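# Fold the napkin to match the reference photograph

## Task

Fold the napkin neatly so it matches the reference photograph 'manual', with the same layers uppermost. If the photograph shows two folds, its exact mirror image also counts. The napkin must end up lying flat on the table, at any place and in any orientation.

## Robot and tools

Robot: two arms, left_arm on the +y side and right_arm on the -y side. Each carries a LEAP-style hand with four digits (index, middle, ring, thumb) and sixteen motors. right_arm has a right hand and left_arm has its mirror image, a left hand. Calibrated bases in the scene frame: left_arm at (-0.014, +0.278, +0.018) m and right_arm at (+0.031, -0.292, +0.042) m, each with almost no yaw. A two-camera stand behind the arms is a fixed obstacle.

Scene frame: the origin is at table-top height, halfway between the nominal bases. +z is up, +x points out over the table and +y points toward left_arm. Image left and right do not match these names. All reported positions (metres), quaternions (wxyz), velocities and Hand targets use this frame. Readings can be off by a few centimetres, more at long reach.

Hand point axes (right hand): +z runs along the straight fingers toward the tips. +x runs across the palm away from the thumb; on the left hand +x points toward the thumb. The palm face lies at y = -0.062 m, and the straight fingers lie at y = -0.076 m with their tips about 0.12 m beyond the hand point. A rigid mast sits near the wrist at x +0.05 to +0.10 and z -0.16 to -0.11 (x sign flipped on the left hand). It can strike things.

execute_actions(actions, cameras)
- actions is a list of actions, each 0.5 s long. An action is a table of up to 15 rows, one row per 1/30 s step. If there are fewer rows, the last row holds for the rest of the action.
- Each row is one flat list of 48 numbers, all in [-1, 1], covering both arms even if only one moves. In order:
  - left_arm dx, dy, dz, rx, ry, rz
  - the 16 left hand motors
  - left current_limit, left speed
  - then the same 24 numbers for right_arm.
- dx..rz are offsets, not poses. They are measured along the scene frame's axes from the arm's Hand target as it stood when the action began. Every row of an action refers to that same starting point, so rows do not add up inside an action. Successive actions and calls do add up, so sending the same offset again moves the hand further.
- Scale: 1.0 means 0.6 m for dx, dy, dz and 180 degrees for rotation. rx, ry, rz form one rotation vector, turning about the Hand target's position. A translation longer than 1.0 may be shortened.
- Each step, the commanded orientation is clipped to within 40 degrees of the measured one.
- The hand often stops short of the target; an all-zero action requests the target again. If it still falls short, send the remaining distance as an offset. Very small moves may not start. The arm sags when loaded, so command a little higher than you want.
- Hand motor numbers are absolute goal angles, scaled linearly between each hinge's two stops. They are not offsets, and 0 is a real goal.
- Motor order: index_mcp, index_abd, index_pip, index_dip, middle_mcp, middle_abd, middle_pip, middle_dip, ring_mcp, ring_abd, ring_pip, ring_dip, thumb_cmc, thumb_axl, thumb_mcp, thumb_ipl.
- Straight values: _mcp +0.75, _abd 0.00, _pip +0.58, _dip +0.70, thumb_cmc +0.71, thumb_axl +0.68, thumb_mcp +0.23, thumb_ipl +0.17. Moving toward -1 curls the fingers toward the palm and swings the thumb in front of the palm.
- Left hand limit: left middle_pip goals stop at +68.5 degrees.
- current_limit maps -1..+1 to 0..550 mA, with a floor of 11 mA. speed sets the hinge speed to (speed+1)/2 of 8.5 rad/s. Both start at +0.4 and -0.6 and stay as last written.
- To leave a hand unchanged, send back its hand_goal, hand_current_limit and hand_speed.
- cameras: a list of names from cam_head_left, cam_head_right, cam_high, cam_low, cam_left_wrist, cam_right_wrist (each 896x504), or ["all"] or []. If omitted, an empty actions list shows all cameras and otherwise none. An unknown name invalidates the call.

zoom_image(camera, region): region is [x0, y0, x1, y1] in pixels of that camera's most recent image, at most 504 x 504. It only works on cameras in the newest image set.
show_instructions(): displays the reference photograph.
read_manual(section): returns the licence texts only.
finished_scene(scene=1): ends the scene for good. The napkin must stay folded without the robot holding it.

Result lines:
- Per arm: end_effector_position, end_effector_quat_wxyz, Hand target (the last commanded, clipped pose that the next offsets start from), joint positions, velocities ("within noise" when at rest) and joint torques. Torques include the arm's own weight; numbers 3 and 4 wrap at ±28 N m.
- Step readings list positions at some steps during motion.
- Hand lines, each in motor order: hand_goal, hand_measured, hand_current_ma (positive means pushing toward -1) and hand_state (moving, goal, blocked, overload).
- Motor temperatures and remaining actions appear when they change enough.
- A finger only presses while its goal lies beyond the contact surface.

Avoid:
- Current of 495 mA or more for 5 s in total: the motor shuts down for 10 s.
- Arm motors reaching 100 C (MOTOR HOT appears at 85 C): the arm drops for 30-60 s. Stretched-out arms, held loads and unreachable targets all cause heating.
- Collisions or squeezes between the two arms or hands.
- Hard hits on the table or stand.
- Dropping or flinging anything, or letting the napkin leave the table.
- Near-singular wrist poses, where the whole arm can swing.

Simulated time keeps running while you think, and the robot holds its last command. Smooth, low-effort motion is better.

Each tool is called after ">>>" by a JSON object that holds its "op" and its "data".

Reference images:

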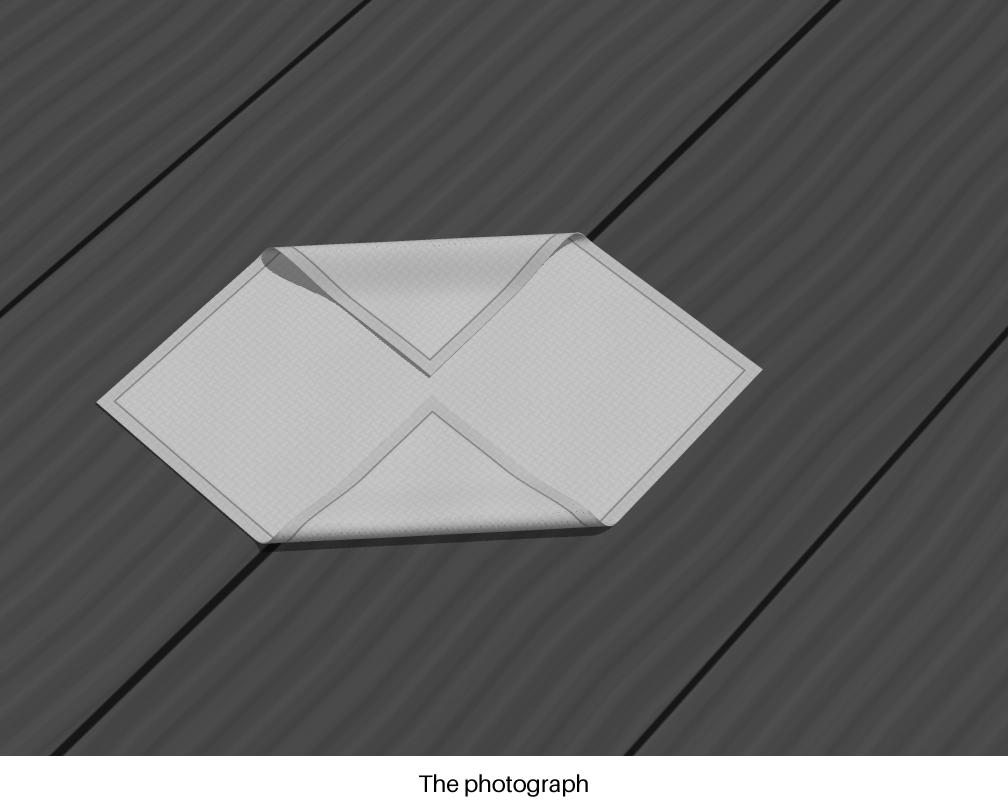

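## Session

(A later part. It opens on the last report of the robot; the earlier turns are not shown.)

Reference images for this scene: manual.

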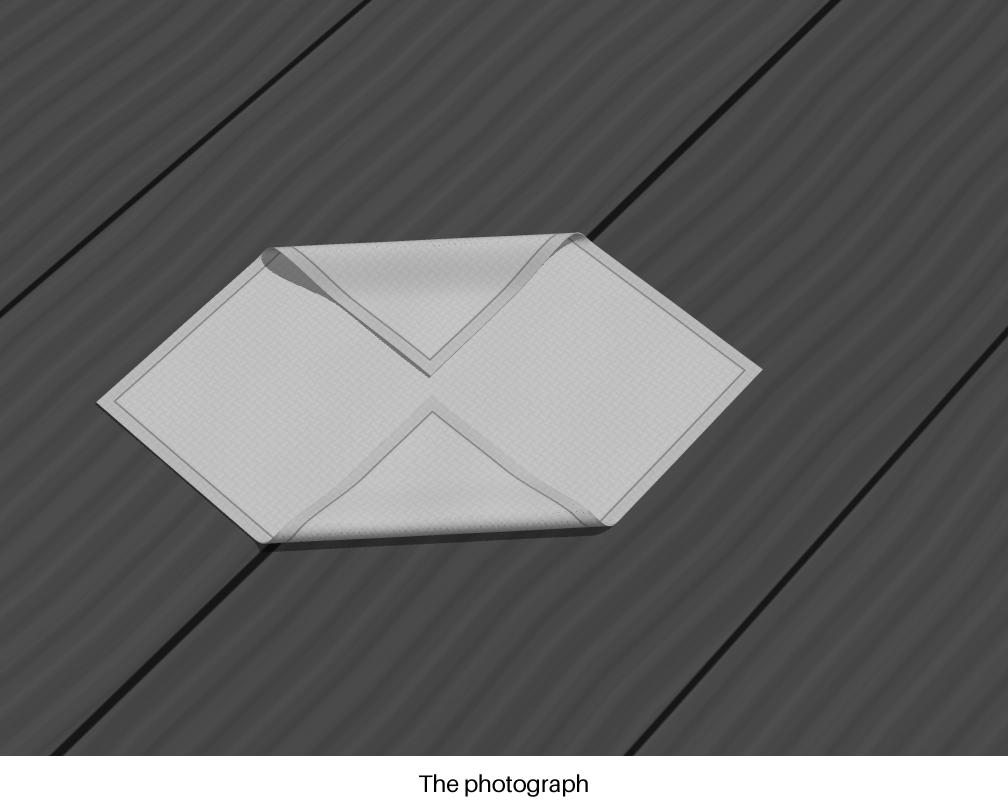

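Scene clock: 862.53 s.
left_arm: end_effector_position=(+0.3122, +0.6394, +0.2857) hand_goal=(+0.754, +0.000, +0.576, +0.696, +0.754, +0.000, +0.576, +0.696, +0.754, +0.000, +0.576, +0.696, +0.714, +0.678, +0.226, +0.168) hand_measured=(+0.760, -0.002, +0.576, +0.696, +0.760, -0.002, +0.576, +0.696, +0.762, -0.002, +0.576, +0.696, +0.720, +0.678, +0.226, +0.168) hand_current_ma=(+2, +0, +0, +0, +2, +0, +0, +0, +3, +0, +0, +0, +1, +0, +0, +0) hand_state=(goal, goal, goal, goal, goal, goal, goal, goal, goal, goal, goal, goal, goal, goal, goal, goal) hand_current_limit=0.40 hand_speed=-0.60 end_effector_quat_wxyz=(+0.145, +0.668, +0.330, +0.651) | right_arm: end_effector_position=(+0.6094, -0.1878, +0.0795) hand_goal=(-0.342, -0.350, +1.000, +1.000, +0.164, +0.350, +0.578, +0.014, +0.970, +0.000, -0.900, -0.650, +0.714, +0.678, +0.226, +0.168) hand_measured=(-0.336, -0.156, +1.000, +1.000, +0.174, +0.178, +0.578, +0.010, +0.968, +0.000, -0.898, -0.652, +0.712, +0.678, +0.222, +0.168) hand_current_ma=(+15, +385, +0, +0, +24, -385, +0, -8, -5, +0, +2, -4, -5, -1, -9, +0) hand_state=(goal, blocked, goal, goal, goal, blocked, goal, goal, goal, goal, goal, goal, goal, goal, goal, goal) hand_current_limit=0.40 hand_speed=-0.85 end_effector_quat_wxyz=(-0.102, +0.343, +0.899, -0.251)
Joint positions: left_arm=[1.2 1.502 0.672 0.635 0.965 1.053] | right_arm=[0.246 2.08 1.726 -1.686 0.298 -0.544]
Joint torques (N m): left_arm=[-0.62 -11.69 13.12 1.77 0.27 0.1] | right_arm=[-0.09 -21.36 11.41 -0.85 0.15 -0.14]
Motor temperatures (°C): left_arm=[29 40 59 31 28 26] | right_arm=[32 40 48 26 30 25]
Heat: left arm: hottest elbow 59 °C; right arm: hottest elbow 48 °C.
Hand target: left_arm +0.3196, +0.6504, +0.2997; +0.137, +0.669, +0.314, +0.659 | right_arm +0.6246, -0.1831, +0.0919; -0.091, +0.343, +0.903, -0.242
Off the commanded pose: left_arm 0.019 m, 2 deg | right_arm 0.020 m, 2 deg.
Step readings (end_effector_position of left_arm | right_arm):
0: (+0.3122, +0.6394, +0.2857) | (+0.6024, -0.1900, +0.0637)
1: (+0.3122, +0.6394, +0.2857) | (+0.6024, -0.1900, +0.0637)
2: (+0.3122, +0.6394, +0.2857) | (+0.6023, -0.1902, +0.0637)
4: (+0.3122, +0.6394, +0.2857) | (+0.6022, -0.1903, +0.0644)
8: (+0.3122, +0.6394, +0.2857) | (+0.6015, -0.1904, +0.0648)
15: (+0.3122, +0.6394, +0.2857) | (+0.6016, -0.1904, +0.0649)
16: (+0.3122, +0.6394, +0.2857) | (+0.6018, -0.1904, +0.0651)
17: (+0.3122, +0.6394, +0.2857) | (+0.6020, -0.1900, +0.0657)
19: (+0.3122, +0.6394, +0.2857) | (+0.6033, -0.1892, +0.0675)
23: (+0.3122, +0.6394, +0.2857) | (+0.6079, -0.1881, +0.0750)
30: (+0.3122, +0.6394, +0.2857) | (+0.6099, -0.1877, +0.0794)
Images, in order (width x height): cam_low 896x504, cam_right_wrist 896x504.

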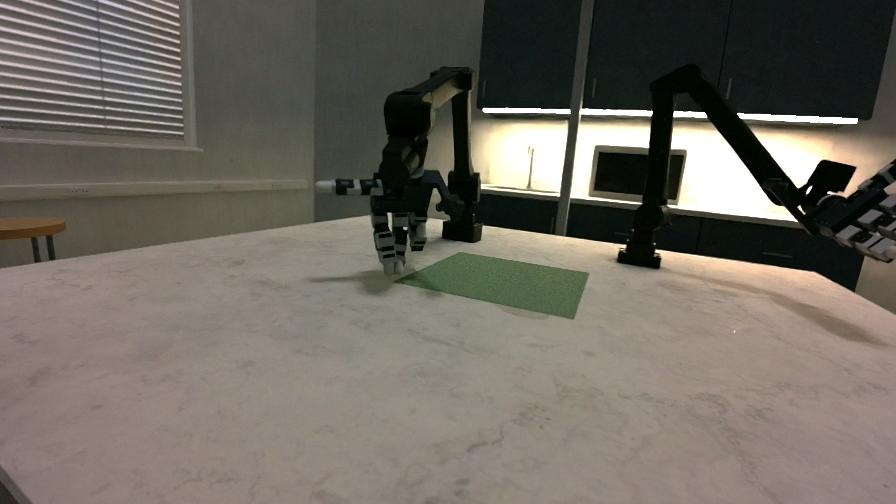

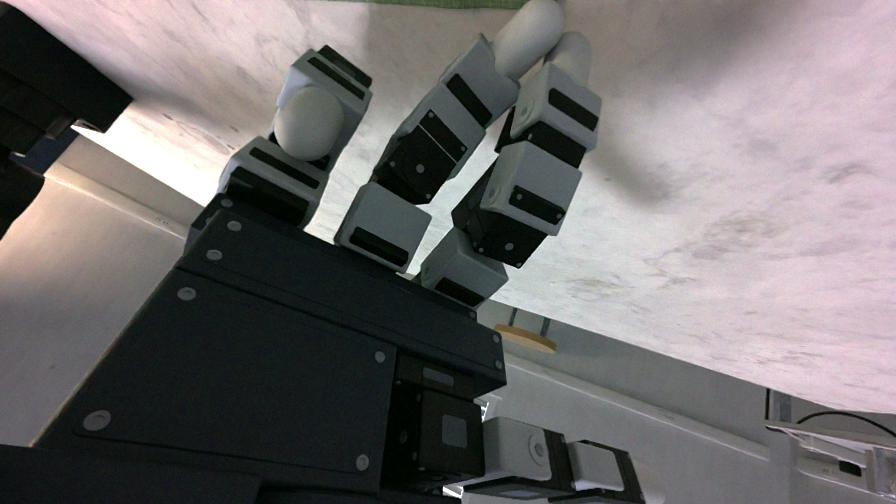

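>>> {"op": "execute_actions", "data": {"actions": [[[0,0,0,0,0,0,0.754,0,0.576,0.696,0.754,0,0.576,0.696,0.754,0,0.576,0.696,0.714,0.678,0.226,0.168,0.4,-0.6,-0.026,0.014,0.01,0,0,0,-0.342,0.083,1,1,0.164,-0.083,0.577,0.0145,0.97,0,-0.9,-0.65,0.714,0.678,0.226,0.168,0.4,-0.85]],[[0,0,0,0,0,0,0.754,0,0.576,0.696,0.754,0,0.576,0.696,0.754,0,0.576,0.696,0.714,0.678,0.226,0.168,0.4,-0.6,-0.026,0.014,-0.01,0,0,0,-0.342,0.083,1,1,0.164,-0.083,0.577,0.0145,0.97,0,-0.9,-0.65,0.714,0.678,0.226,0.168,0.4,-0.85]]], "cameras": ["cam_right_wrist"]}}

>>> {"op": "zoom_image", "data": {"camera": "cam_right_wrist", "region": [430, 0, 630, 140]}}

Scene clock: 882.23 s.
left_arm: end_effector_position=(+0.3122, +0.6394, +0.2857) hand_goal=(+0.754, +0.000, +0.576, +0.696, +0.754, +0.000, +0.576, +0.696, +0.754, +0.000, +0.576, +0.696, +0.714, +0.678, +0.226, +0.168) hand_measured=(+0.760, -0.002, +0.576, +0.696, +0.760, -0.002, +0.576, +0.696, +0.762, -0.002, +0.576, +0.696, +0.720, +0.678, +0.226, +0.168) hand_current_ma=(+2, +0, +0, +0, +2, +0, +0, +0, +3, +0, +0, +0, +1, +0, +0, +0) hand_state=(goal, goal, goal, goal, goal, goal, goal, goal, goal, goal, goal, goal, goal, goal, goal, goal) hand_current_limit=0.40 hand_speed=-0.60 end_effector_quat_wxyz=(+0.145, +0.668, +0.330, +0.651) | right_arm: end_effector_position=(+0.5909, -0.1690, +0.0787) hand_goal=(-0.342, +0.084, +1.000, +1.000, +0.164, -0.082, +0.578, +0.014, +0.970, +0.000, -0.900, -0.650, +0.714, +0.678, +0.226, +0.168) hand_measured=(-0.336, +0.080, +1.000, +1.000, +0.168, -0.078, +0.578, +0.012, +0.968, +0.000, -0.898, -0.652, +0.712, +0.678, +0.222, +0.168) hand_current_ma=(+15, -6, +0, +0, +6, +7, +0, -5, -5, +0, +2, -4, -5, -1, -9, +0) hand_state=(goal, goal, goal, goal, goal, goal, goal, goal, goal, goal, goal, goal, goal, goal, goal, goal) hand_current_limit=0.40 hand_speed=-0.85 end_effector_quat_wxyz=(-0.104, +0.336, +0.902, -0.250)
Joint positions: left_arm=[1.2 1.502 0.672 0.635 0.965 1.053] | right_arm=[0.282 2.05 1.673 -1.673 0.28 -0.526]
Joint torques (N m): left_arm=[-0.62 -11.58 13.11 1.77 0.27 0.1] | right_arm=[0.79 -24.23 6.99 -0.24 0.12 0.07]
Motor temperatures (°C): left_arm=[29 40 59 31 28 26] | right_arm=[32 42 48 26 30 25]
Heat: left arm: hottest elbow 59 °C; right arm: hottest elbow 48 °C.
Hand target: left_arm +0.3196, +0.6504, +0.2997; +0.137, +0.669, +0.314, +0.659 | right_arm +0.5935, -0.1662, +0.0920; -0.091, +0.343, +0.903, -0.242
Off the commanded pose: left_arm 0.019 m, 2 deg | right_arm 0.014 m, 2 deg.
Step readings (end_effector_position of left_arm | right_arm):
0: (+0.3122, +0.6394, +0.2857) | (+0.6094, -0.1878, +0.0795)
1: (+0.3122, +0.6394, +0.2857) | (+0.6094, -0.1878, +0.0795)
2: (+0.3122, +0.6394, +0.2857) | (+0.6093, -0.1875, +0.0795)
4: (+0.3122, +0.6394, +0.2857) | (+0.6090, -0.1861, +0.0794)
8: (+0.3122, +0.6394, +0.2857) | (+0.6084, -0.1830, +0.0795)
15: (+0.3122, +0.6394, +0.2857) | (+0.6077, -0.1783, +0.0806)
16: (+0.3122, +0.6394, +0.2857) | (+0.6076, -0.1776, +0.0810)
17: (+0.3122, +0.6394, +0.2857) | (+0.6067, -0.1770, +0.0808)
19: (+0.3122, +0.6394, +0.2857) | (+0.6016, -0.1757, +0.0803)
23: (+0.3122, +0.6394, +0.2857) | (+0.5923, -0.1737, +0.0791)
30: (+0.3122, +0.6394, +0.2857) | (+0.5910, -0.1690, +0.0789)
Images, in order (width x height): cam_right_wrist 896x504.

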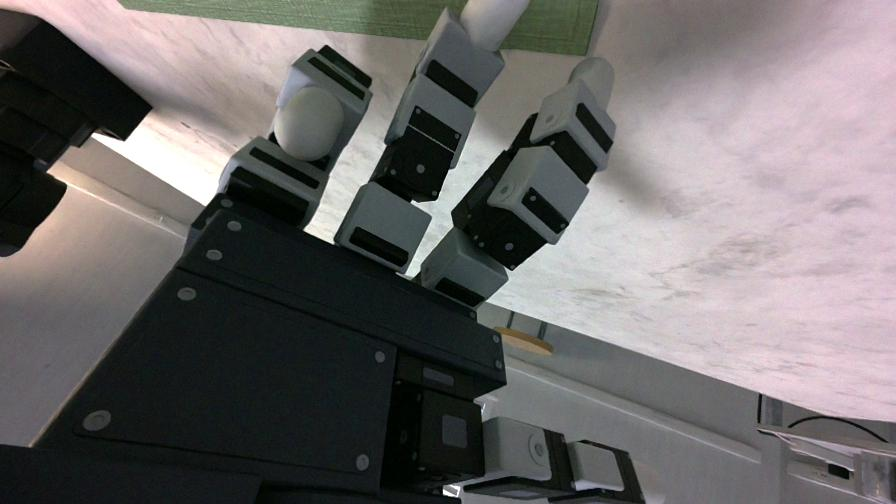

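Scaled by 2.520.

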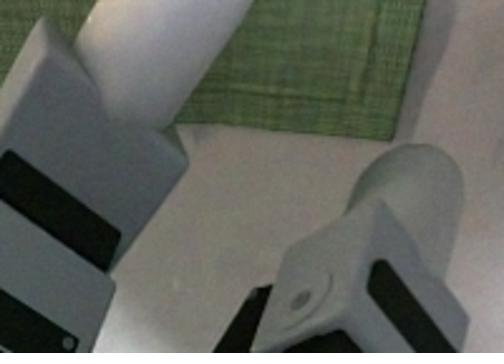

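>>> {"op": "execute_actions", "data": {"actions": [[[0,0,0,0,0,0,0.754,0,0.576,0.696,0.754,0,0.576,0.696,0.754,0,0.576,0.696,0.714,0.678,0.226,0.168,0.4,-0.6,-0.021,-0.005,-0.01,0,0,0,-0.342,0.083,1,1,0.164,-0.083,0.577,0.0145,0.97,0,-0.9,-0.65,0.714,0.678,0.226,0.168,0.4,-0.85]],[[0,0,0,0,0,0,0.754,0,0.576,0.696,0.754,0,0.576,0.696,0.754,0,0.576,0.696,0.714,0.678,0.226,0.168,0.4,-0.6,0,0,-0.02,0,0,0,-0.342,0.083,1,1,0.164,-0.083,0.577,0.0145,0.97,0,-0.9,-0.65,0.714,0.678,0.226,0.168,0.4,-0.85]]], "cameras": ["cam_right_wrist"]}}

>>> {"op": "zoom_image", "data": {"camera": "cam_right_wrist", "region": [430, 0, 630, 140]}}

Scene clock: 892.73 s.
left_arm: end_effector_position=(+0.3122, +0.6394, +0.2857) hand_goal=(+0.754, +0.000, +0.576, +0.696, +0.754, +0.000, +0.576, +0.696, +0.754, +0.000, +0.576, +0.696, +0.714, +0.678, +0.226, +0.168) hand_measured=(+0.760, -0.002, +0.576, +0.696, +0.760, -0.002, +0.576, +0.696, +0.762, -0.002, +0.576, +0.696, +0.720, +0.678, +0.226, +0.168) hand_current_ma=(+2, +0, +0, +0, +2, +0, +0, +0, +3, +0, +0, +0, +1, +0, +0, +0) hand_state=(goal, goal, goal, goal, goal, goal, goal, goal, goal, goal, goal, goal, goal, goal, goal, goal) hand_current_limit=0.40 hand_speed=-0.60 end_effector_quat_wxyz=(+0.145, +0.668, +0.330, +0.651) | right_arm: end_effector_position=(+0.5793, -0.1722, +0.0679) hand_goal=(-0.342, +0.084, +1.000, +1.000, +0.164, -0.082, +0.578, +0.014, +0.970, +0.000, -0.900, -0.650, +0.714, +0.678, +0.226, +0.168) hand_measured=(-0.336, +0.080, +1.000, +1.000, +0.166, -0.078, +0.578, +0.012, +0.968, +0.000, -0.898, -0.652, +0.712, +0.678, +0.222, +0.168) hand_current_ma=(+15, -5, +0, +0, +6, +7, +0, -5, -5, +0, +2, -4, -5, -1, -9, +0) hand_state=(goal, goal, goal, goal, goal, goal, goal, goal, goal, goal, goal, goal, goal, goal, goal, goal) hand_current_limit=0.40 hand_speed=-0.85 end_effector_quat_wxyz=(-0.099, +0.338, +0.903, -0.247)
Joint positions: left_arm=[1.2 1.502 0.672 0.635 0.965 1.053] | right_arm=[0.282 2.023 1.599 -1.614 0.28 -0.525]
Joint torques (N m): left_arm=[-0.56 -11.69 13.12 1.78 0.28 0.1] | right_arm=[0.97 -22.18 6.87 -0.25 0.15 0.09]
Motor temperatures (°C): left_arm=[29 40 59 31 28 26] | right_arm=[32 41 46 26 30 26]
Heat: left arm: hottest elbow 59 °C; right arm: hottest elbow 46 °C.
Hand target: left_arm +0.3196, +0.6504, +0.2997; +0.137, +0.669, +0.314, +0.659 | right_arm +0.5809, -0.1693, +0.0741; -0.091, +0.343, +0.903, -0.242
Off the commanded pose: left_arm 0.019 m, 2 deg | right_arm 0.007 m, 1 deg.
Step readings (end_effector_position of left_arm | right_arm):
0: (+0.3122, +0.6394, +0.2857) | (+0.5909, -0.1690, +0.0787)
1: (+0.3122, +0.6394, +0.2857) | (+0.5908, -0.1690, +0.0786)
2: (+0.3122, +0.6394, +0.2857) | (+0.5903, -0.1692, +0.0781)
4: (+0.3122, +0.6394, +0.2857) | (+0.5865, -0.1702, +0.0763)
8: (+0.3122, +0.6394, +0.2857) | (+0.5783, -0.1724, +0.0735)
15: (+0.3122, +0.6394, +0.2857) | (+0.5782, -0.1725, +0.0729)
16: (+0.3122, +0.6394, +0.2857) | (+0.5783, -0.1724, +0.0729)
17: (+0.3122, +0.6394, +0.2857) | (+0.5786, -0.1724, +0.0728)
19: (+0.3122, +0.6394, +0.2857) | (+0.5793, -0.1722, +0.0713)
23: (+0.3122, +0.6394, +0.2857) | (+0.5789, -0.1723, +0.0685)
30: (+0.3122, +0.6394, +0.2857) | (+0.5792, -0.1722, +0.0679)
Images, in order (width x height): cam_right_wrist 896x504.

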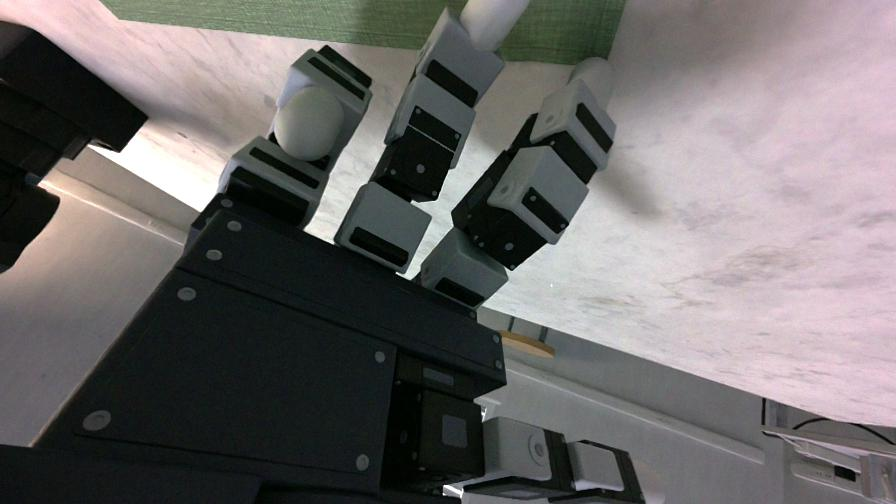

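Scaled by 2.520.

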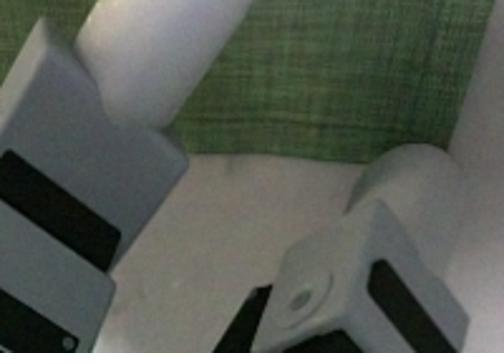

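>>> {"op": "execute_actions", "data": {"actions": [[[0,0,0,0,0,0,0.754,0,0.576,0.696,0.754,0,0.576,0.696,0.754,0,0.576,0.696,0.714,0.678,0.226,0.168,0.4,-0.6,-0.014,0.012,0.006,0,0,0,-0.342,0.083,1,1,0.164,-0.083,0.577,0.0145,0.97,0,-0.9,-0.65,0.714,0.678,0.226,0.168,0.4,-0.85]],[[0,0,0,0,0,0,0.754,0,0.576,0.696,0.754,0,0.576,0.696,0.754,0,0.576,0.696,0.714,0.678,0.226,0.168,0.4,-0.6,0,0,-0.006,0,0,0,-0.342,0.083,1,1,0.164,-0.083,0.577,0.0145,0.97,0,-0.9,-0.65,0.714,0.678,0.226,0.168,0.4,-0.85]]], "cameras": ["cam_right_wrist"]}}

>>> {"op": "zoom_image", "data": {"camera": "cam_right_wrist", "region": [430, 0, 630, 140]}}

Scene clock: 907.67 s.
left_arm: end_effector_position=(+0.3122, +0.6394, +0.2857) hand_goal=(+0.754, +0.000, +0.576, +0.696, +0.754, +0.000, +0.576, +0.696, +0.754, +0.000, +0.576, +0.696, +0.714, +0.678, +0.226, +0.168) hand_measured=(+0.760, -0.002, +0.576, +0.696, +0.760, -0.002, +0.576, +0.696, +0.762, -0.002, +0.576, +0.696, +0.720, +0.678, +0.226, +0.168) hand_current_ma=(+2, +0, +0, +0, +2, +0, +0, +0, +3, +0, +0, +0, +1, +0, +0, +0) hand_state=(goal, goal, goal, goal, goal, goal, goal, goal, goal, goal, goal, goal, goal, goal, goal, goal) hand_current_limit=0.40 hand_speed=-0.60 end_effector_quat_wxyz=(+0.145, +0.668, +0.330, +0.651) | right_arm: end_effector_position=(+0.5712, -0.1658, +0.0656) hand_goal=(-0.342, +0.084, +1.000, +1.000, +0.164, -0.082, +0.578, +0.014, +0.970, +0.000, -0.900, -0.650, +0.714, +0.678, +0.226, +0.168) hand_measured=(-0.340, +0.086, +0.998, +1.000, +0.166, -0.078, +0.578, +0.012, +0.968, +0.000, -0.898, -0.652, +0.712, +0.678, +0.222, +0.168) hand_current_ma=(+2, +2, -2, +0, +6, +6, +0, -4, -5, +0, +2, -4, -5, -1, -9, +0) hand_state=(goal, goal, goal, goal, goal, goal, goal, goal, goal, goal, goal, goal, goal, goal, goal, goal) hand_current_limit=0.40 hand_speed=-0.85 end_effector_quat_wxyz=(-0.101, +0.339, +0.902, -0.249)
Joint positions: left_arm=[1.2 1.502 0.672 0.635 0.965 1.053] | right_arm=[0.298 2.015 1.578 -1.61 0.273 -0.508]
Joint torques (N m): left_arm=[-0.62 -11.63 13.12 1.78 0.27 0.1] | right_arm=[0.91 -22.42 6.61 -0.27 0.09 0.04]
Motor temperatures (°C): left_arm=[29 40 60 31 28 26] | right_arm=[32 42 44 26 30 26]
Heat: left arm: hottest elbow 60 °C; right arm: hottest elbow 44 °C.
Hand target: left_arm +0.3196, +0.6504, +0.2997; +0.137, +0.669, +0.314, +0.659 | right_arm +0.5724, -0.1620, +0.0740; -0.091, +0.343, +0.903, -0.242
Off the commanded pose: left_arm 0.019 m, 2 deg | right_arm 0.009 m, 1 deg.
Step readings (end_effector_position of left_arm | right_arm):
0: (+0.3122, +0.6394, +0.2857) | (+0.5793, -0.1722, +0.0679)
1: (+0.3122, +0.6394, +0.2857) | (+0.5793, -0.1721, +0.0679)
2: (+0.3122, +0.6394, +0.2857) | (+0.5789, -0.1718, +0.0675)
4: (+0.3122, +0.6394, +0.2857) | (+0.5764, -0.1707, +0.0663)
8: (+0.3122, +0.6394, +0.2857) | (+0.5730, -0.1691, +0.0659)
15: (+0.3122, +0.6394, +0.2857) | (+0.5712, -0.1661, +0.0660)
16: (+0.3122, +0.6394, +0.2857) | (+0.5712, -0.1659, +0.0660)
17: (+0.3122, +0.6394, +0.2857) | (+0.5712, -0.1657, +0.0660)
19: (+0.3122, +0.6394, +0.2857) | (+0.5714, -0.1657, +0.0659)
23: (+0.3122, +0.6394, +0.2857) | (+0.5719, -0.1655, +0.0659)
30: (+0.3122, +0.6394, +0.2857) | (+0.5711, -0.1658, +0.0656)
Images, in order (width x height): cam_right_wrist 896x504.

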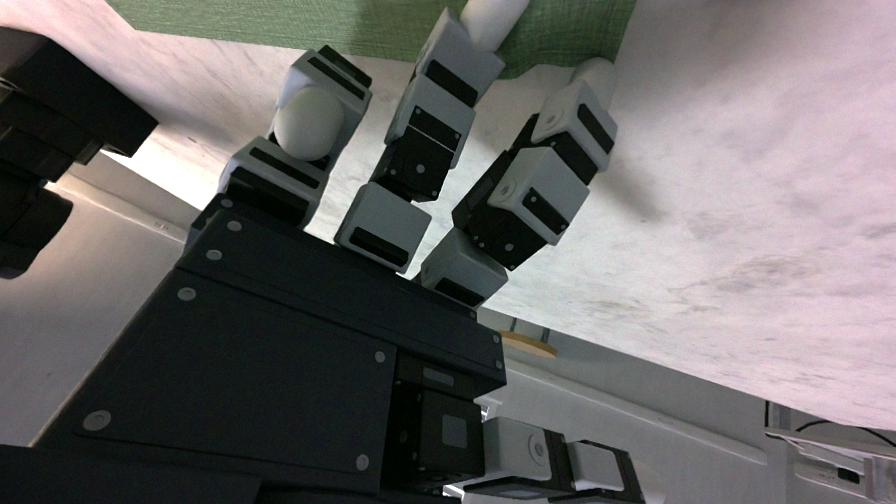

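Scaled by 2.520.

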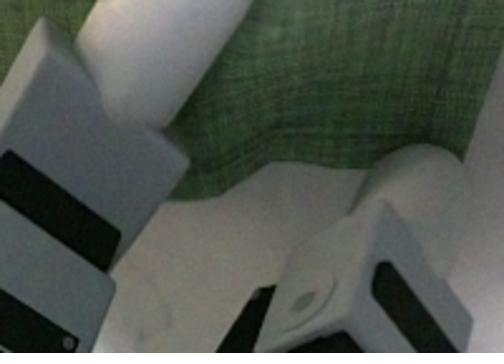

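>>> {"op": "execute_actions", "data": {"actions": [[[0,0,0,0,0,0,0.754,0,0.576,0.696,0.754,0,0.576,0.696,0.754,0,0.576,0.696,0.714,0.678,0.226,0.168,0.4,-0.6,0,0,-0.02,0,0,0,-0.342,0.083,1,1,0.164,-0.083,0.577,0.0145,0.97,0,-0.9,-0.65,0.714,0.678,0.226,0.168,0.4,-0.85]],[[0,0,0,0,0,0,0.754,0,0.576,0.696,0.754,0,0.576,0.696,0.754,0,0.576,0.696,0.714,0.678,0.226,0.168,0.4,-0.6,0,0,-0.01,0,0,0,-0.342,-0.1,1,1,0.164,0.1,0.577,0.0145,0.97,0,-0.9,-0.65,0.714,0.678,0.226,0.168,0.4,-0.85]],[[0,0,0,0,0,0,0.754,0,0.576,0.696,0.754,0,0.576,0.696,0.754,0,0.576,0.696,0.714,0.678,0.226,0.168,0.4,-0.6,0,0,0,0,0,0,-0.342,-0.35,1,1,0.164,0.35,0.577,0.0145,0.97,0,-0.9,-0.65,0.714,0.678,0.226,0.168,0.4,-0.85]]], "cameras": ["cam_right_wrist","cam_low"]}}

>>> {"op": "zoom_image", "data": {"camera": "cam_right_wrist", "region": [430, 0, 630, 140]}}

>>> {"op": "zoom_image", "data": {"camera": "cam_low", "region": [350, 200, 470, 300]}}

Scene clock: 921.23 s.
left_arm: end_effector_position=(+0.3122, +0.6394, +0.2857) hand_goal=(+0.754, +0.000, +0.576, +0.696, +0.754, +0.000, +0.576, +0.696, +0.754, +0.000, +0.576, +0.696, +0.714, +0.678, +0.226, +0.168) hand_measured=(+0.760, -0.002, +0.576, +0.696, +0.760, -0.002, +0.576, +0.696, +0.762, -0.002, +0.576, +0.696, +0.720, +0.678, +0.226, +0.168) hand_current_ma=(+2, +0, +0, +0, +2, +0, +0, +0, +3, +0, +0, +0, +1, +0, +0, +0) hand_state=(goal, goal, goal, goal, goal, goal, goal, goal, goal, goal, goal, goal, goal, goal, goal, goal) hand_current_limit=0.40 hand_speed=-0.60 end_effector_quat_wxyz=(+0.145, +0.668, +0.330, +0.651) | right_arm: end_effector_position=(+0.5780, -0.1664, +0.0637) hand_goal=(-0.342, -0.350, +1.000, +1.000, +0.164, +0.350, +0.578, +0.014, +0.970, +0.000, -0.900, -0.650, +0.714, +0.678, +0.226, +0.168) hand_measured=(-0.350, -0.138, +1.000, +1.000, +0.164, +0.146, +0.576, +0.010, +0.968, +0.000, -0.898, -0.652, +0.712, +0.678, +0.222, +0.168) hand_current_ma=(-19, +385, +0, +0, +0, -385, -3, -6, -5, +0, +2, -4, -5, -1, -9, +0) hand_state=(goal, blocked, goal, goal, goal, blocked, goal, goal, goal, goal, goal, goal, goal, goal, goal, goal) hand_current_limit=0.40 hand_speed=-0.85 end_effector_quat_wxyz=(-0.085, +0.350, +0.901, -0.242)
Joint positions: left_arm=[1.2 1.502 0.672 0.635 0.965 1.053] | right_arm=[0.297 2.01 1.566 -1.571 0.277 -0.489]
Joint torques (N m): left_arm=[-0.62 -11.63 13.12 1.78 0.27 0.09] | right_arm=[0.67 -20.13 6 -0.13 -0.01 -0.11]
Motor temperatures (°C): left_arm=[29 40 60 30 28 26] | right_arm=[32 42 43 26 30 26]
Heat: left arm: hottest elbow 60 °C; right arm: hottest elbow 43 °C.
Hand target: left_arm +0.3196, +0.6504, +0.2997; +0.137, +0.669, +0.314, +0.659 | right_arm +0.5725, -0.1620, +0.0562; -0.091, +0.343, +0.903, -0.242
Off the commanded pose: left_arm 0.019 m, 2 deg | right_arm 0.010 m, 1 deg.
Step readings (end_effector_position of left_arm | right_arm):
0: (+0.3122, +0.6394, +0.2857) | (+0.5712, -0.1658, +0.0656)
1: (+0.3122, +0.6394, +0.2857) | (+0.5714, -0.1658, +0.0655)
2: (+0.3122, +0.6394, +0.2857) | (+0.5716, -0.1657, +0.0652)
4: (+0.3122, +0.6394, +0.2857) | (+0.5718, -0.1658, +0.0647)
8: (+0.3122, +0.6394, +0.2857) | (+0.5716, -0.1659, +0.0643)
15: (+0.3122, +0.6394, +0.2857) | (+0.5717, -0.1659, +0.0643)
16: (+0.3122, +0.6394, +0.2857) | (+0.5716, -0.1659, +0.0642)
17: (+0.3122, +0.6394, +0.2857) | (+0.5718, -0.1660, +0.0641)
19: (+0.3122, +0.6394, +0.2857) | (+0.5729, -0.1662, +0.0639)
23: (+0.3122, +0.6394, +0.2857) | (+0.5751, -0.1669, +0.0639)
30: (+0.3122, +0.6394, +0.2857) | (+0.5770, -0.1668, +0.0638)
31: (+0.3122, +0.6394, +0.2857) | (+0.5771, -0.1668, +0.0638)
32: (+0.3122, +0.6394, +0.2857) | (+0.5772, -0.1668, +0.0638)
34: (+0.3122, +0.6394, +0.2857) | (+0.5779, -0.1666, +0.0637)
38: (+0.3122, +0.6394, +0.2857) | (+0.5780, -0.1664, +0.0637)
45: (+0.3122, +0.6394, +0.2857) | (+0.5780, -0.1664, +0.0637)
Images, in order (width x height): cam_low 896x504, cam_right_wrist 896x504.

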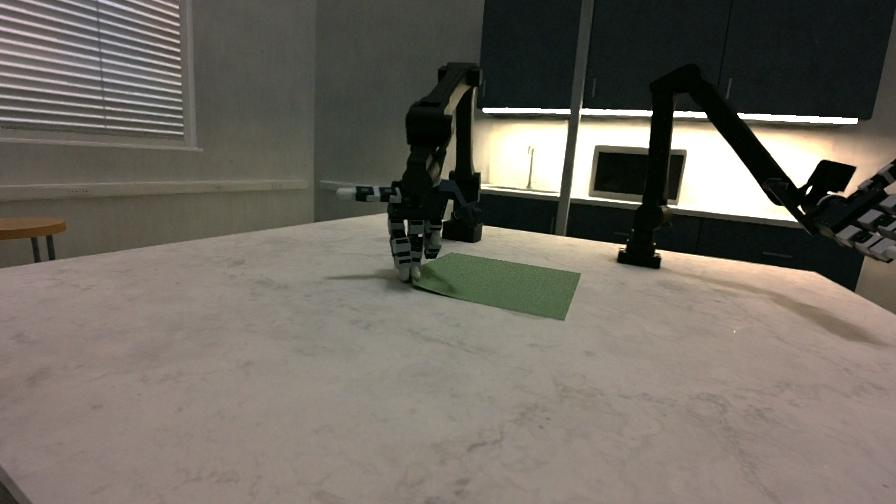

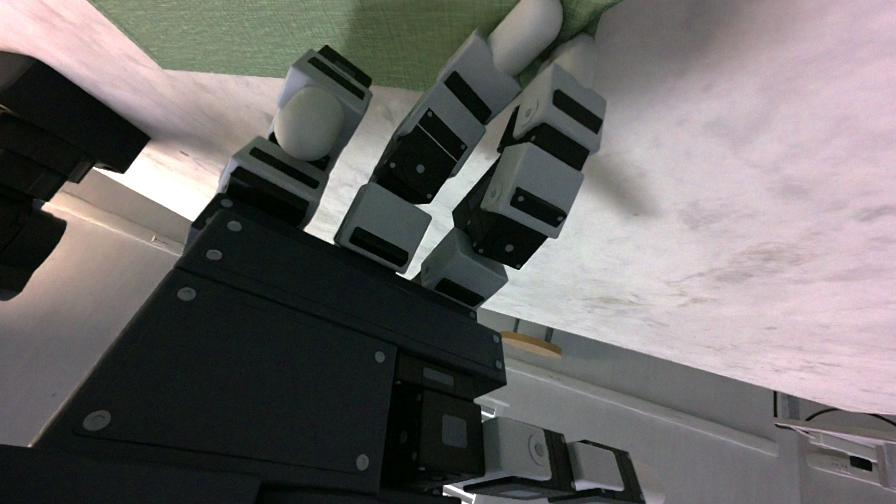

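Scaled by 2.520.

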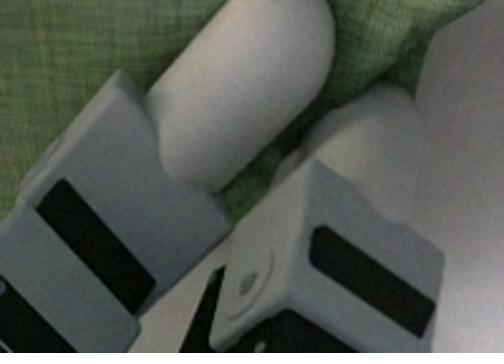

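Scaled by 4.200.

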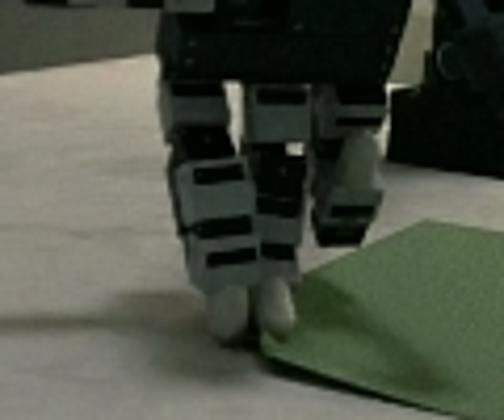

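>>> {"op": "execute_actions", "data": {"actions": [[[0,0,0,0,0,0,0.754,0,0.576,0.696,0.754,0,0.576,0.696,0.754,0,0.576,0.696,0.714,0.678,0.226,0.168,0.4,-0.6,0.005,0,0.04,0,0,0,-0.342,-0.38,1,1,0.164,0.38,0.577,0.0145,0.97,0,-0.9,-0.65,0.714,0.678,0.226,0.168,0.55,-0.85]],[[0,0,0,0,0,0,0.754,0,0.576,0.696,0.754,0,0.576,0.696,0.754,0,0.576,0.696,0.714,0.678,0.226,0.168,0.4,-0.6,0.005,0,0.04,0,0,0,-0.342,-0.38,1,1,0.164,0.38,0.577,0.0145,0.97,0,-0.9,-0.65,0.714,0.678,0.226,0.168,0.55,-0.85]]], "cameras": ["cam_right_wrist","cam_low","cam_head_left"]}}

>>> {"op": "zoom_image", "data": {"camera": "cam_right_wrist", "region": [430, 0, 630, 140]}}

>>> {"op": "zoom_image", "data": {"camera": "cam_low", "region": [350, 200, 470, 300]}}

Scene clock: 932.27 s.
left_arm: end_effector_position=(+0.3122, +0.6394, +0.2857) hand_goal=(+0.754, +0.000, +0.576, +0.696, +0.754, +0.000, +0.576, +0.696, +0.754, +0.000, +0.576, +0.696, +0.714, +0.678, +0.226, +0.168) hand_measured=(+0.760, -0.002, +0.576, +0.696, +0.760, -0.002, +0.576, +0.696, +0.762, -0.002, +0.576, +0.696, +0.720, +0.678, +0.226, +0.168) hand_current_ma=(+2, +0, +0, +0, +2, +0, +0, +0, +3, +0, +0, +0, +1, +0, +0, +0) hand_state=(goal, goal, goal, goal, goal, goal, goal, goal, goal, goal, goal, goal, goal, goal, goal, goal) hand_current_limit=0.40 hand_speed=-0.60 end_effector_quat_wxyz=(+0.145, +0.668, +0.330, +0.651) | right_arm: end_effector_position=(+0.5613, -0.1705, +0.0772) hand_goal=(-0.342, -0.380, +1.000, +1.000, +0.164, +0.380, +0.578, +0.014, +0.970, +0.000, -0.900, -0.650, +0.714, +0.678, +0.226, +0.168) hand_measured=(-0.350, -0.182, +1.000, +1.000, +0.170, +0.148, +0.580, +0.014, +0.968, +0.000, -0.898, -0.652, +0.712, +0.678, +0.222, +0.168) hand_current_ma=(-17, +426, +0, +0, +14, -426, +3, +1, -5, +0, +2, -4, -5, -1, -9, +0) hand_state=(goal, blocked, goal, goal, goal, blocked, goal, goal, goal, goal, goal, goal, goal, goal, goal, goal) hand_current_limit=0.55 hand_speed=-0.85 end_effector_quat_wxyz=(-0.112, +0.343, +0.896, -0.260)
Joint positions: left_arm=[1.2 1.502 0.672 0.635 0.965 1.053] | right_arm=[0.297 1.998 1.579 -1.662 0.274 -0.492]
Joint torques (N m): left_arm=[-0.62 -11.63 13.12 1.78 0.27 0.1] | right_arm=[0.62 -22.42 11 -1.21 0.12 -0.13]
Motor temperatures (°C): left_arm=[29 40 60 30 28 26] | right_arm=[32 42 43 26 30 26]
Heat: left arm: hottest elbow 60 °C; right arm: hottest elbow 43 °C.
Hand target: left_arm +0.3196, +0.6504, +0.2997; +0.137, +0.669, +0.314, +0.659 | right_arm +0.5783, -0.1620, +0.1039; -0.091, +0.343, +0.903, -0.242
Off the commanded pose: left_arm 0.019 m, 2 deg | right_arm 0.033 m, 3 deg.
Step readings (end_effector_position of left_arm | right_arm):
0: (+0.3122, +0.6394, +0.2857) | (+0.5780, -0.1664, +0.0637)
1: (+0.3122, +0.6394, +0.2857) | (+0.5780, -0.1664, +0.0637)
2: (+0.3122, +0.6394, +0.2857) | (+0.5779, -0.1665, +0.0637)
4: (+0.3122, +0.6394, +0.2857) | (+0.5758, -0.1668, +0.0639)
8: (+0.3122, +0.6394, +0.2857) | (+0.5718, -0.1678, +0.0644)
15: (+0.3122, +0.6394, +0.2857) | (+0.5699, -0.1683, +0.0647)
16: (+0.3122, +0.6394, +0.2857) | (+0.5696, -0.1683, +0.0647)
17: (+0.3122, +0.6394, +0.2857) | (+0.5687, -0.1686, +0.0648)
19: (+0.3122, +0.6394, +0.2857) | (+0.5645, -0.1698, +0.0663)
23: (+0.3122, +0.6394, +0.2857) | (+0.5600, -0.1709, +0.0713)
30: (+0.3122, +0.6394, +0.2857) | (+0.5616, -0.1704, +0.0770)
Images, in order (width x height): cam_head_left 896x504, cam_low 896x504, cam_right_wrist 896x504.

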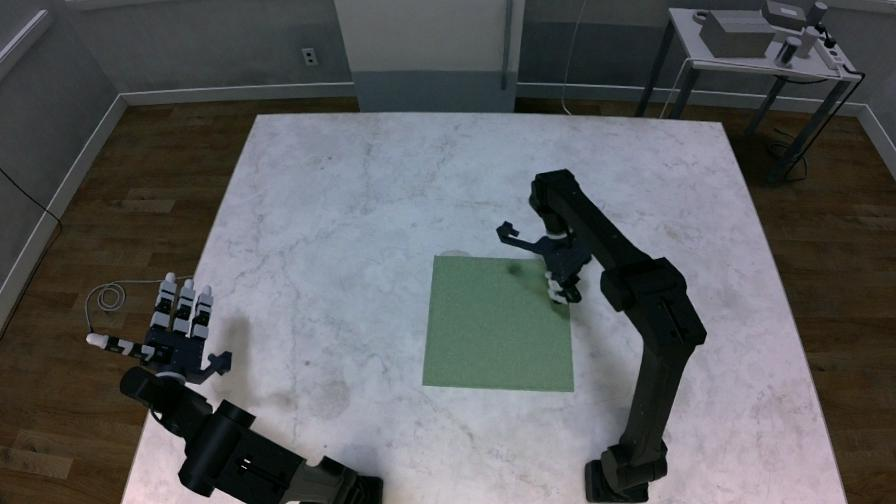

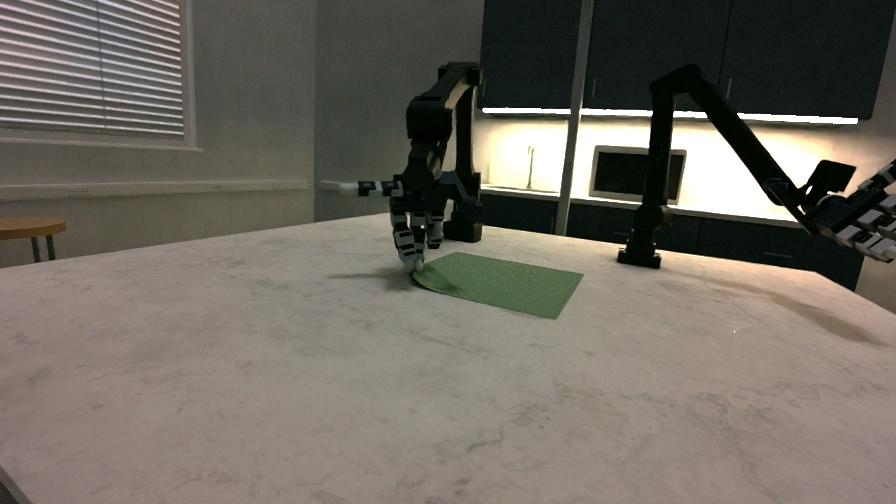

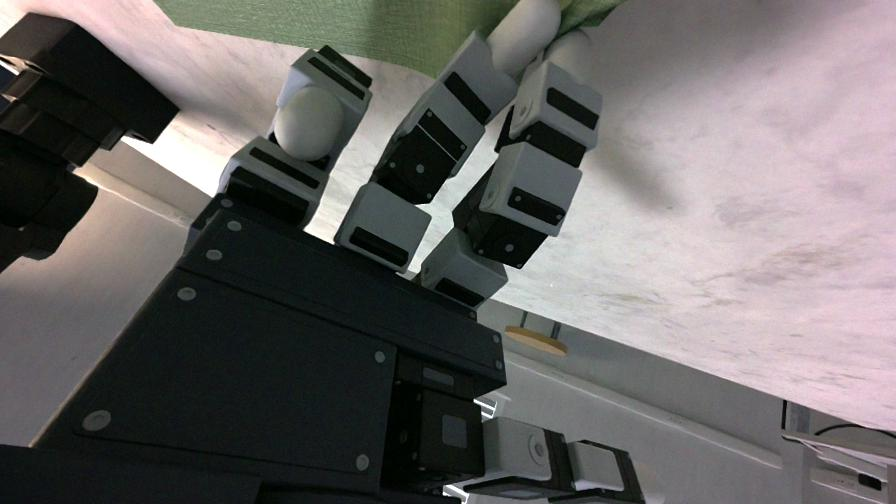

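Scaled by 2.520.

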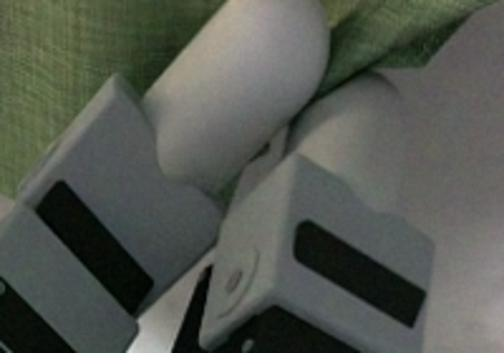

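Scaled by 4.200.

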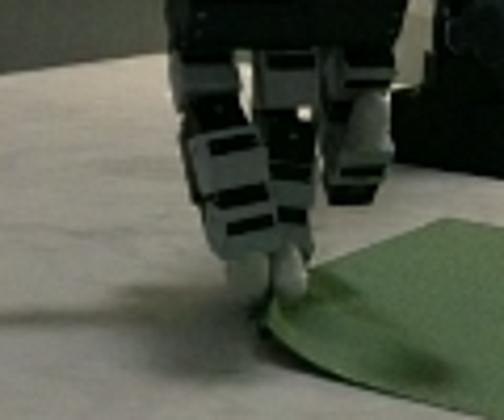

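>>> {"op": "zoom_image", "data": {"camera": "cam_head_left", "region": [410, 240, 610, 400]}}

Scaled by 2.520.

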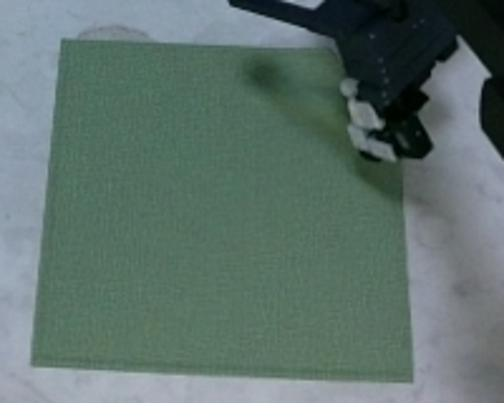

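>>> {"op": "execute_actions", "data": {"actions": [[[0,0,0,0,0,0,0.754,0,0.576,0.696,0.754,0,0.576,0.696,0.754,0,0.576,0.696,0.714,0.678,0.226,0.168,0.4,-0.6,-0.02,0.02,0.05,0,0,0,-0.342,-0.38,1,1,0.164,0.38,0.577,0.0145,0.97,0,-0.9,-0.65,0.714,0.678,0.226,0.168,0.55,-0.85]],[[0,0,0,0,0,0,0.754,0,0.576,0.696,0.754,0,0.576,0.696,0.754,0,0.576,0.696,0.714,0.678,0.226,0.168,0.4,-0.6,-0.03,0.03,0.035,0,0,0,-0.342,-0.38,1,1,0.164,0.38,0.577,0.0145,0.97,0,-0.9,-0.65,0.714,0.678,0.226,0.168,0.55,-0.85]],[[0,0,0,0,0,0,0.754,0,0.576,0.696,0.754,0,0.576,0.696,0.754,0,0.576,0.696,0.714,0.678,0.226,0.168,0.4,-0.6,-0.035,0.035,0.02,0,0,0,-0.342,-0.38,1,1,0.164,0.38,0.577,0.0145,0.97,0,-0.9,-0.65,0.714,0.678,0.226,0.168,0.55,-0.85]]], "cameras": ["cam_right_wrist","cam_low","cam_head_left","cam_high"]}}

>>> {"op": "zoom_image", "data": {"camera": "cam_head_left", "region": [410, 240, 610, 400]}}

>>> {"op": "zoom_image", "data": {"camera": "cam_low", "region": [370, 180, 610, 340]}}

Scene clock: 1005.10 s.
left_arm: end_effector_position=(+0.3122, +0.6394, +0.2857) hand_goal=(+0.754, +0.000, +0.576, +0.696, +0.754, +0.000, +0.576, +0.696, +0.754, +0.000, +0.576, +0.696, +0.714, +0.678, +0.226, +0.168) hand_measured=(+0.760, -0.002, +0.576, +0.696, +0.760, -0.002, +0.576, +0.696, +0.762, -0.002, +0.576, +0.696, +0.720, +0.678, +0.226, +0.168) hand_current_ma=(+2, +0, +0, +0, +2, +0, +0, +0, +3, +0, +0, +0, +1, +0, +0, +0) hand_state=(goal, goal, goal, goal, goal, goal, goal, goal, goal, goal, goal, goal, goal, goal, goal, goal) hand_current_limit=0.40 hand_speed=-0.60 end_effector_quat_wxyz=(+0.145, +0.668, +0.330, +0.651) | right_arm: end_effector_position=(+0.5295, -0.1086, +0.1576) hand_goal=(-0.342, -0.380, +1.000, +1.000, +0.164, +0.380, +0.578, +0.014, +0.970, +0.000, -0.900, -0.650, +0.714, +0.678, +0.226, +0.168) hand_measured=(-0.346, -0.182, +1.000, +1.000, +0.172, +0.148, +0.580, +0.016, +0.968, +0.000, -0.898, -0.652, +0.712, +0.678, +0.222, +0.168) hand_current_ma=(-10, +426, +0, +0, +20, -426, +4, +2, -5, +0, +2, -4, -5, -1, -9, +0) hand_state=(goal, blocked, goal, goal, goal, blocked, goal, goal, goal, goal, goal, goal, goal, goal, goal, goal) hand_current_limit=0.55 hand_speed=-0.85 end_effector_quat_wxyz=(-0.065, +0.335, +0.915, -0.215)
Joint positions: left_arm=[1.2 1.502 0.672 0.635 0.965 1.053] | right_arm=[0.419 1.816 1.536 -1.689 0.222 -0.424]
Joint torques (N m): left_arm=[-0.56 -11.63 13.12 1.78 0.27 0.09] | right_arm=[0.26 -20.25 7.39 -0.66 0.11 0.09]
Motor temperatures (°C): left_arm=[29 40 61 30 28 26] | right_arm=[31 39 49 26 29 26]
Heat: left arm: hottest elbow 61 °C; right arm: hottest elbow 49 °C.
Hand target: left_arm +0.3196, +0.6504, +0.2997; +0.137, +0.669, +0.314, +0.659 | right_arm +0.5274, -0.1110, +0.1669; -0.091, +0.343, +0.903, -0.242
Off the commanded pose: left_arm 0.019 m, 2 deg | right_arm 0.010 m, 5 deg.
joint sent to its limit (right arm) — joint 4 (wrist pitch), lower limit. The joint targets are off in orientation, not in position.
Step readings (end_effector_position of left_arm | right_arm):
0: (+0.3122, +0.6394, +0.2857) | (+0.5613, -0.1705, +0.0772)
1: (+0.3122, +0.6394, +0.2857) | (+0.5612, -0.1705, +0.0774)
2: (+0.3122, +0.6394, +0.2857) | (+0.5609, -0.1700, +0.0782)
4: (+0.3122, +0.6394, +0.2857) | (+0.5592, -0.1684, +0.0822)
8: (+0.3122, +0.6394, +0.2857) | (+0.5573, -0.1620, +0.0997)
15: (+0.3122, +0.6394, +0.2857) | (+0.5562, -0.1545, +0.1189)
16: (+0.3122, +0.6394, +0.2857) | (+0.5562, -0.1544, +0.1189)
17: (+0.3122, +0.6394, +0.2857) | (+0.5558, -0.1530, +0.1189)
19: (+0.3122, +0.6394, +0.2857) | (+0.5553, -0.1503, +0.1204)
23: (+0.3122, +0.6394, +0.2857) | (+0.5537, -0.1404, +0.1321)
30: (+0.3122, +0.6394, +0.2857) | (+0.5519, -0.1299, +0.1499)
31: (+0.3122, +0.6394, +0.2857) | (+0.5518, -0.1299, +0.1501)
32: (+0.3122, +0.6394, +0.2857) | (+0.5506, -0.1292, +0.1496)
34: (+0.3122, +0.6394, +0.2857) | (+0.5449, -0.1283, +0.1479)
38: (+0.3122, +0.6394, +0.2857) | (+0.5336, -0.1198, +0.1486)
45: (+0.3122, +0.6394, +0.2857) | (+0.5292, -0.1083, +0.1570)
Images, in order (width x height): cam_head_left 896x504, cam_high 896x504, cam_low 896x504, cam_right_wrist 896x504.

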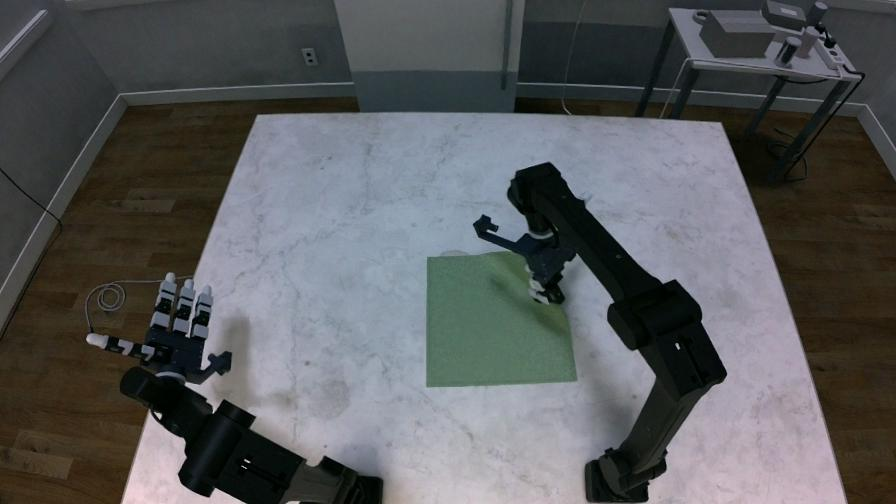

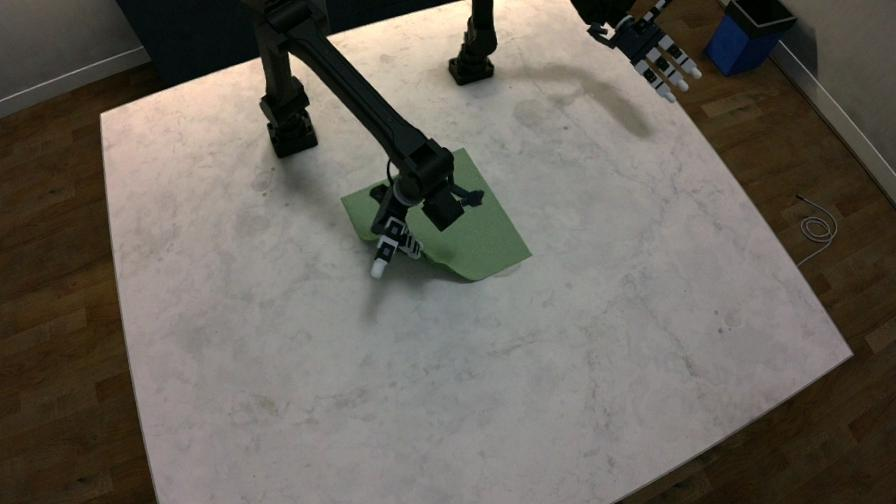

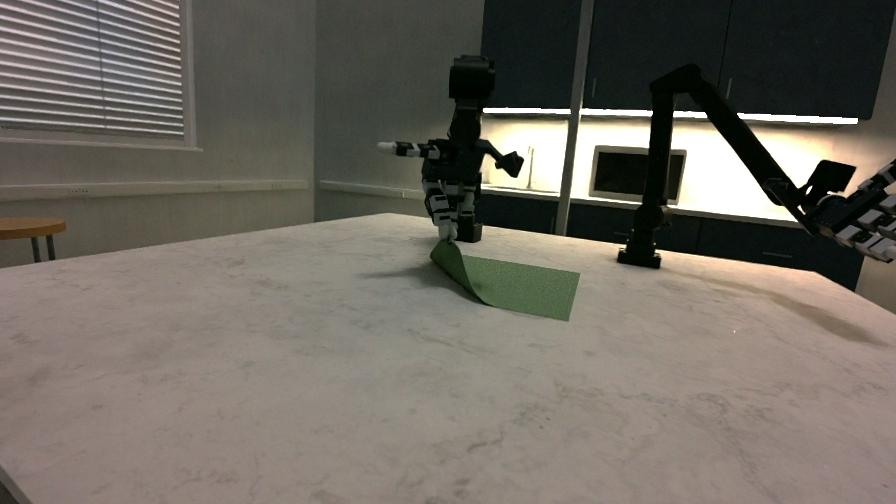

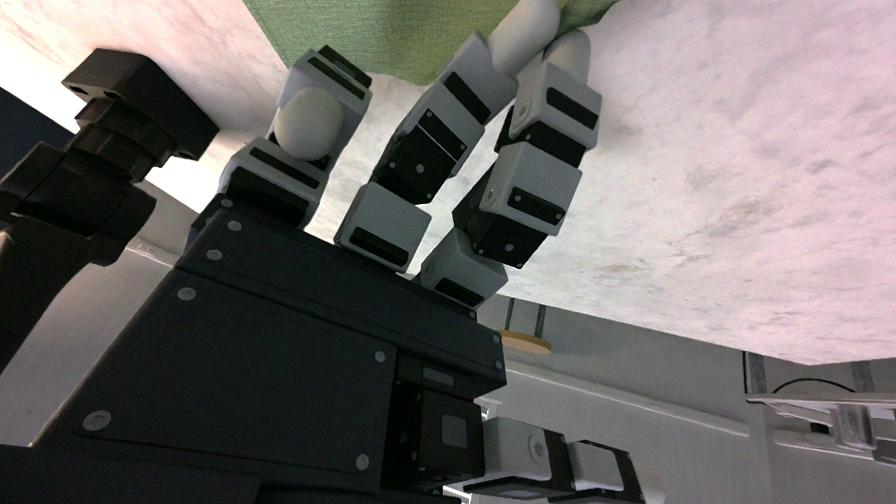

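Scaled by 2.520.

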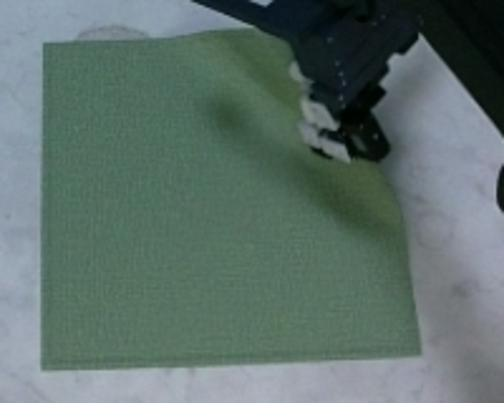

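Scaled by 2.100.

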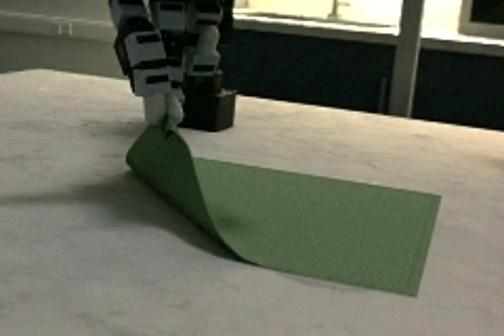

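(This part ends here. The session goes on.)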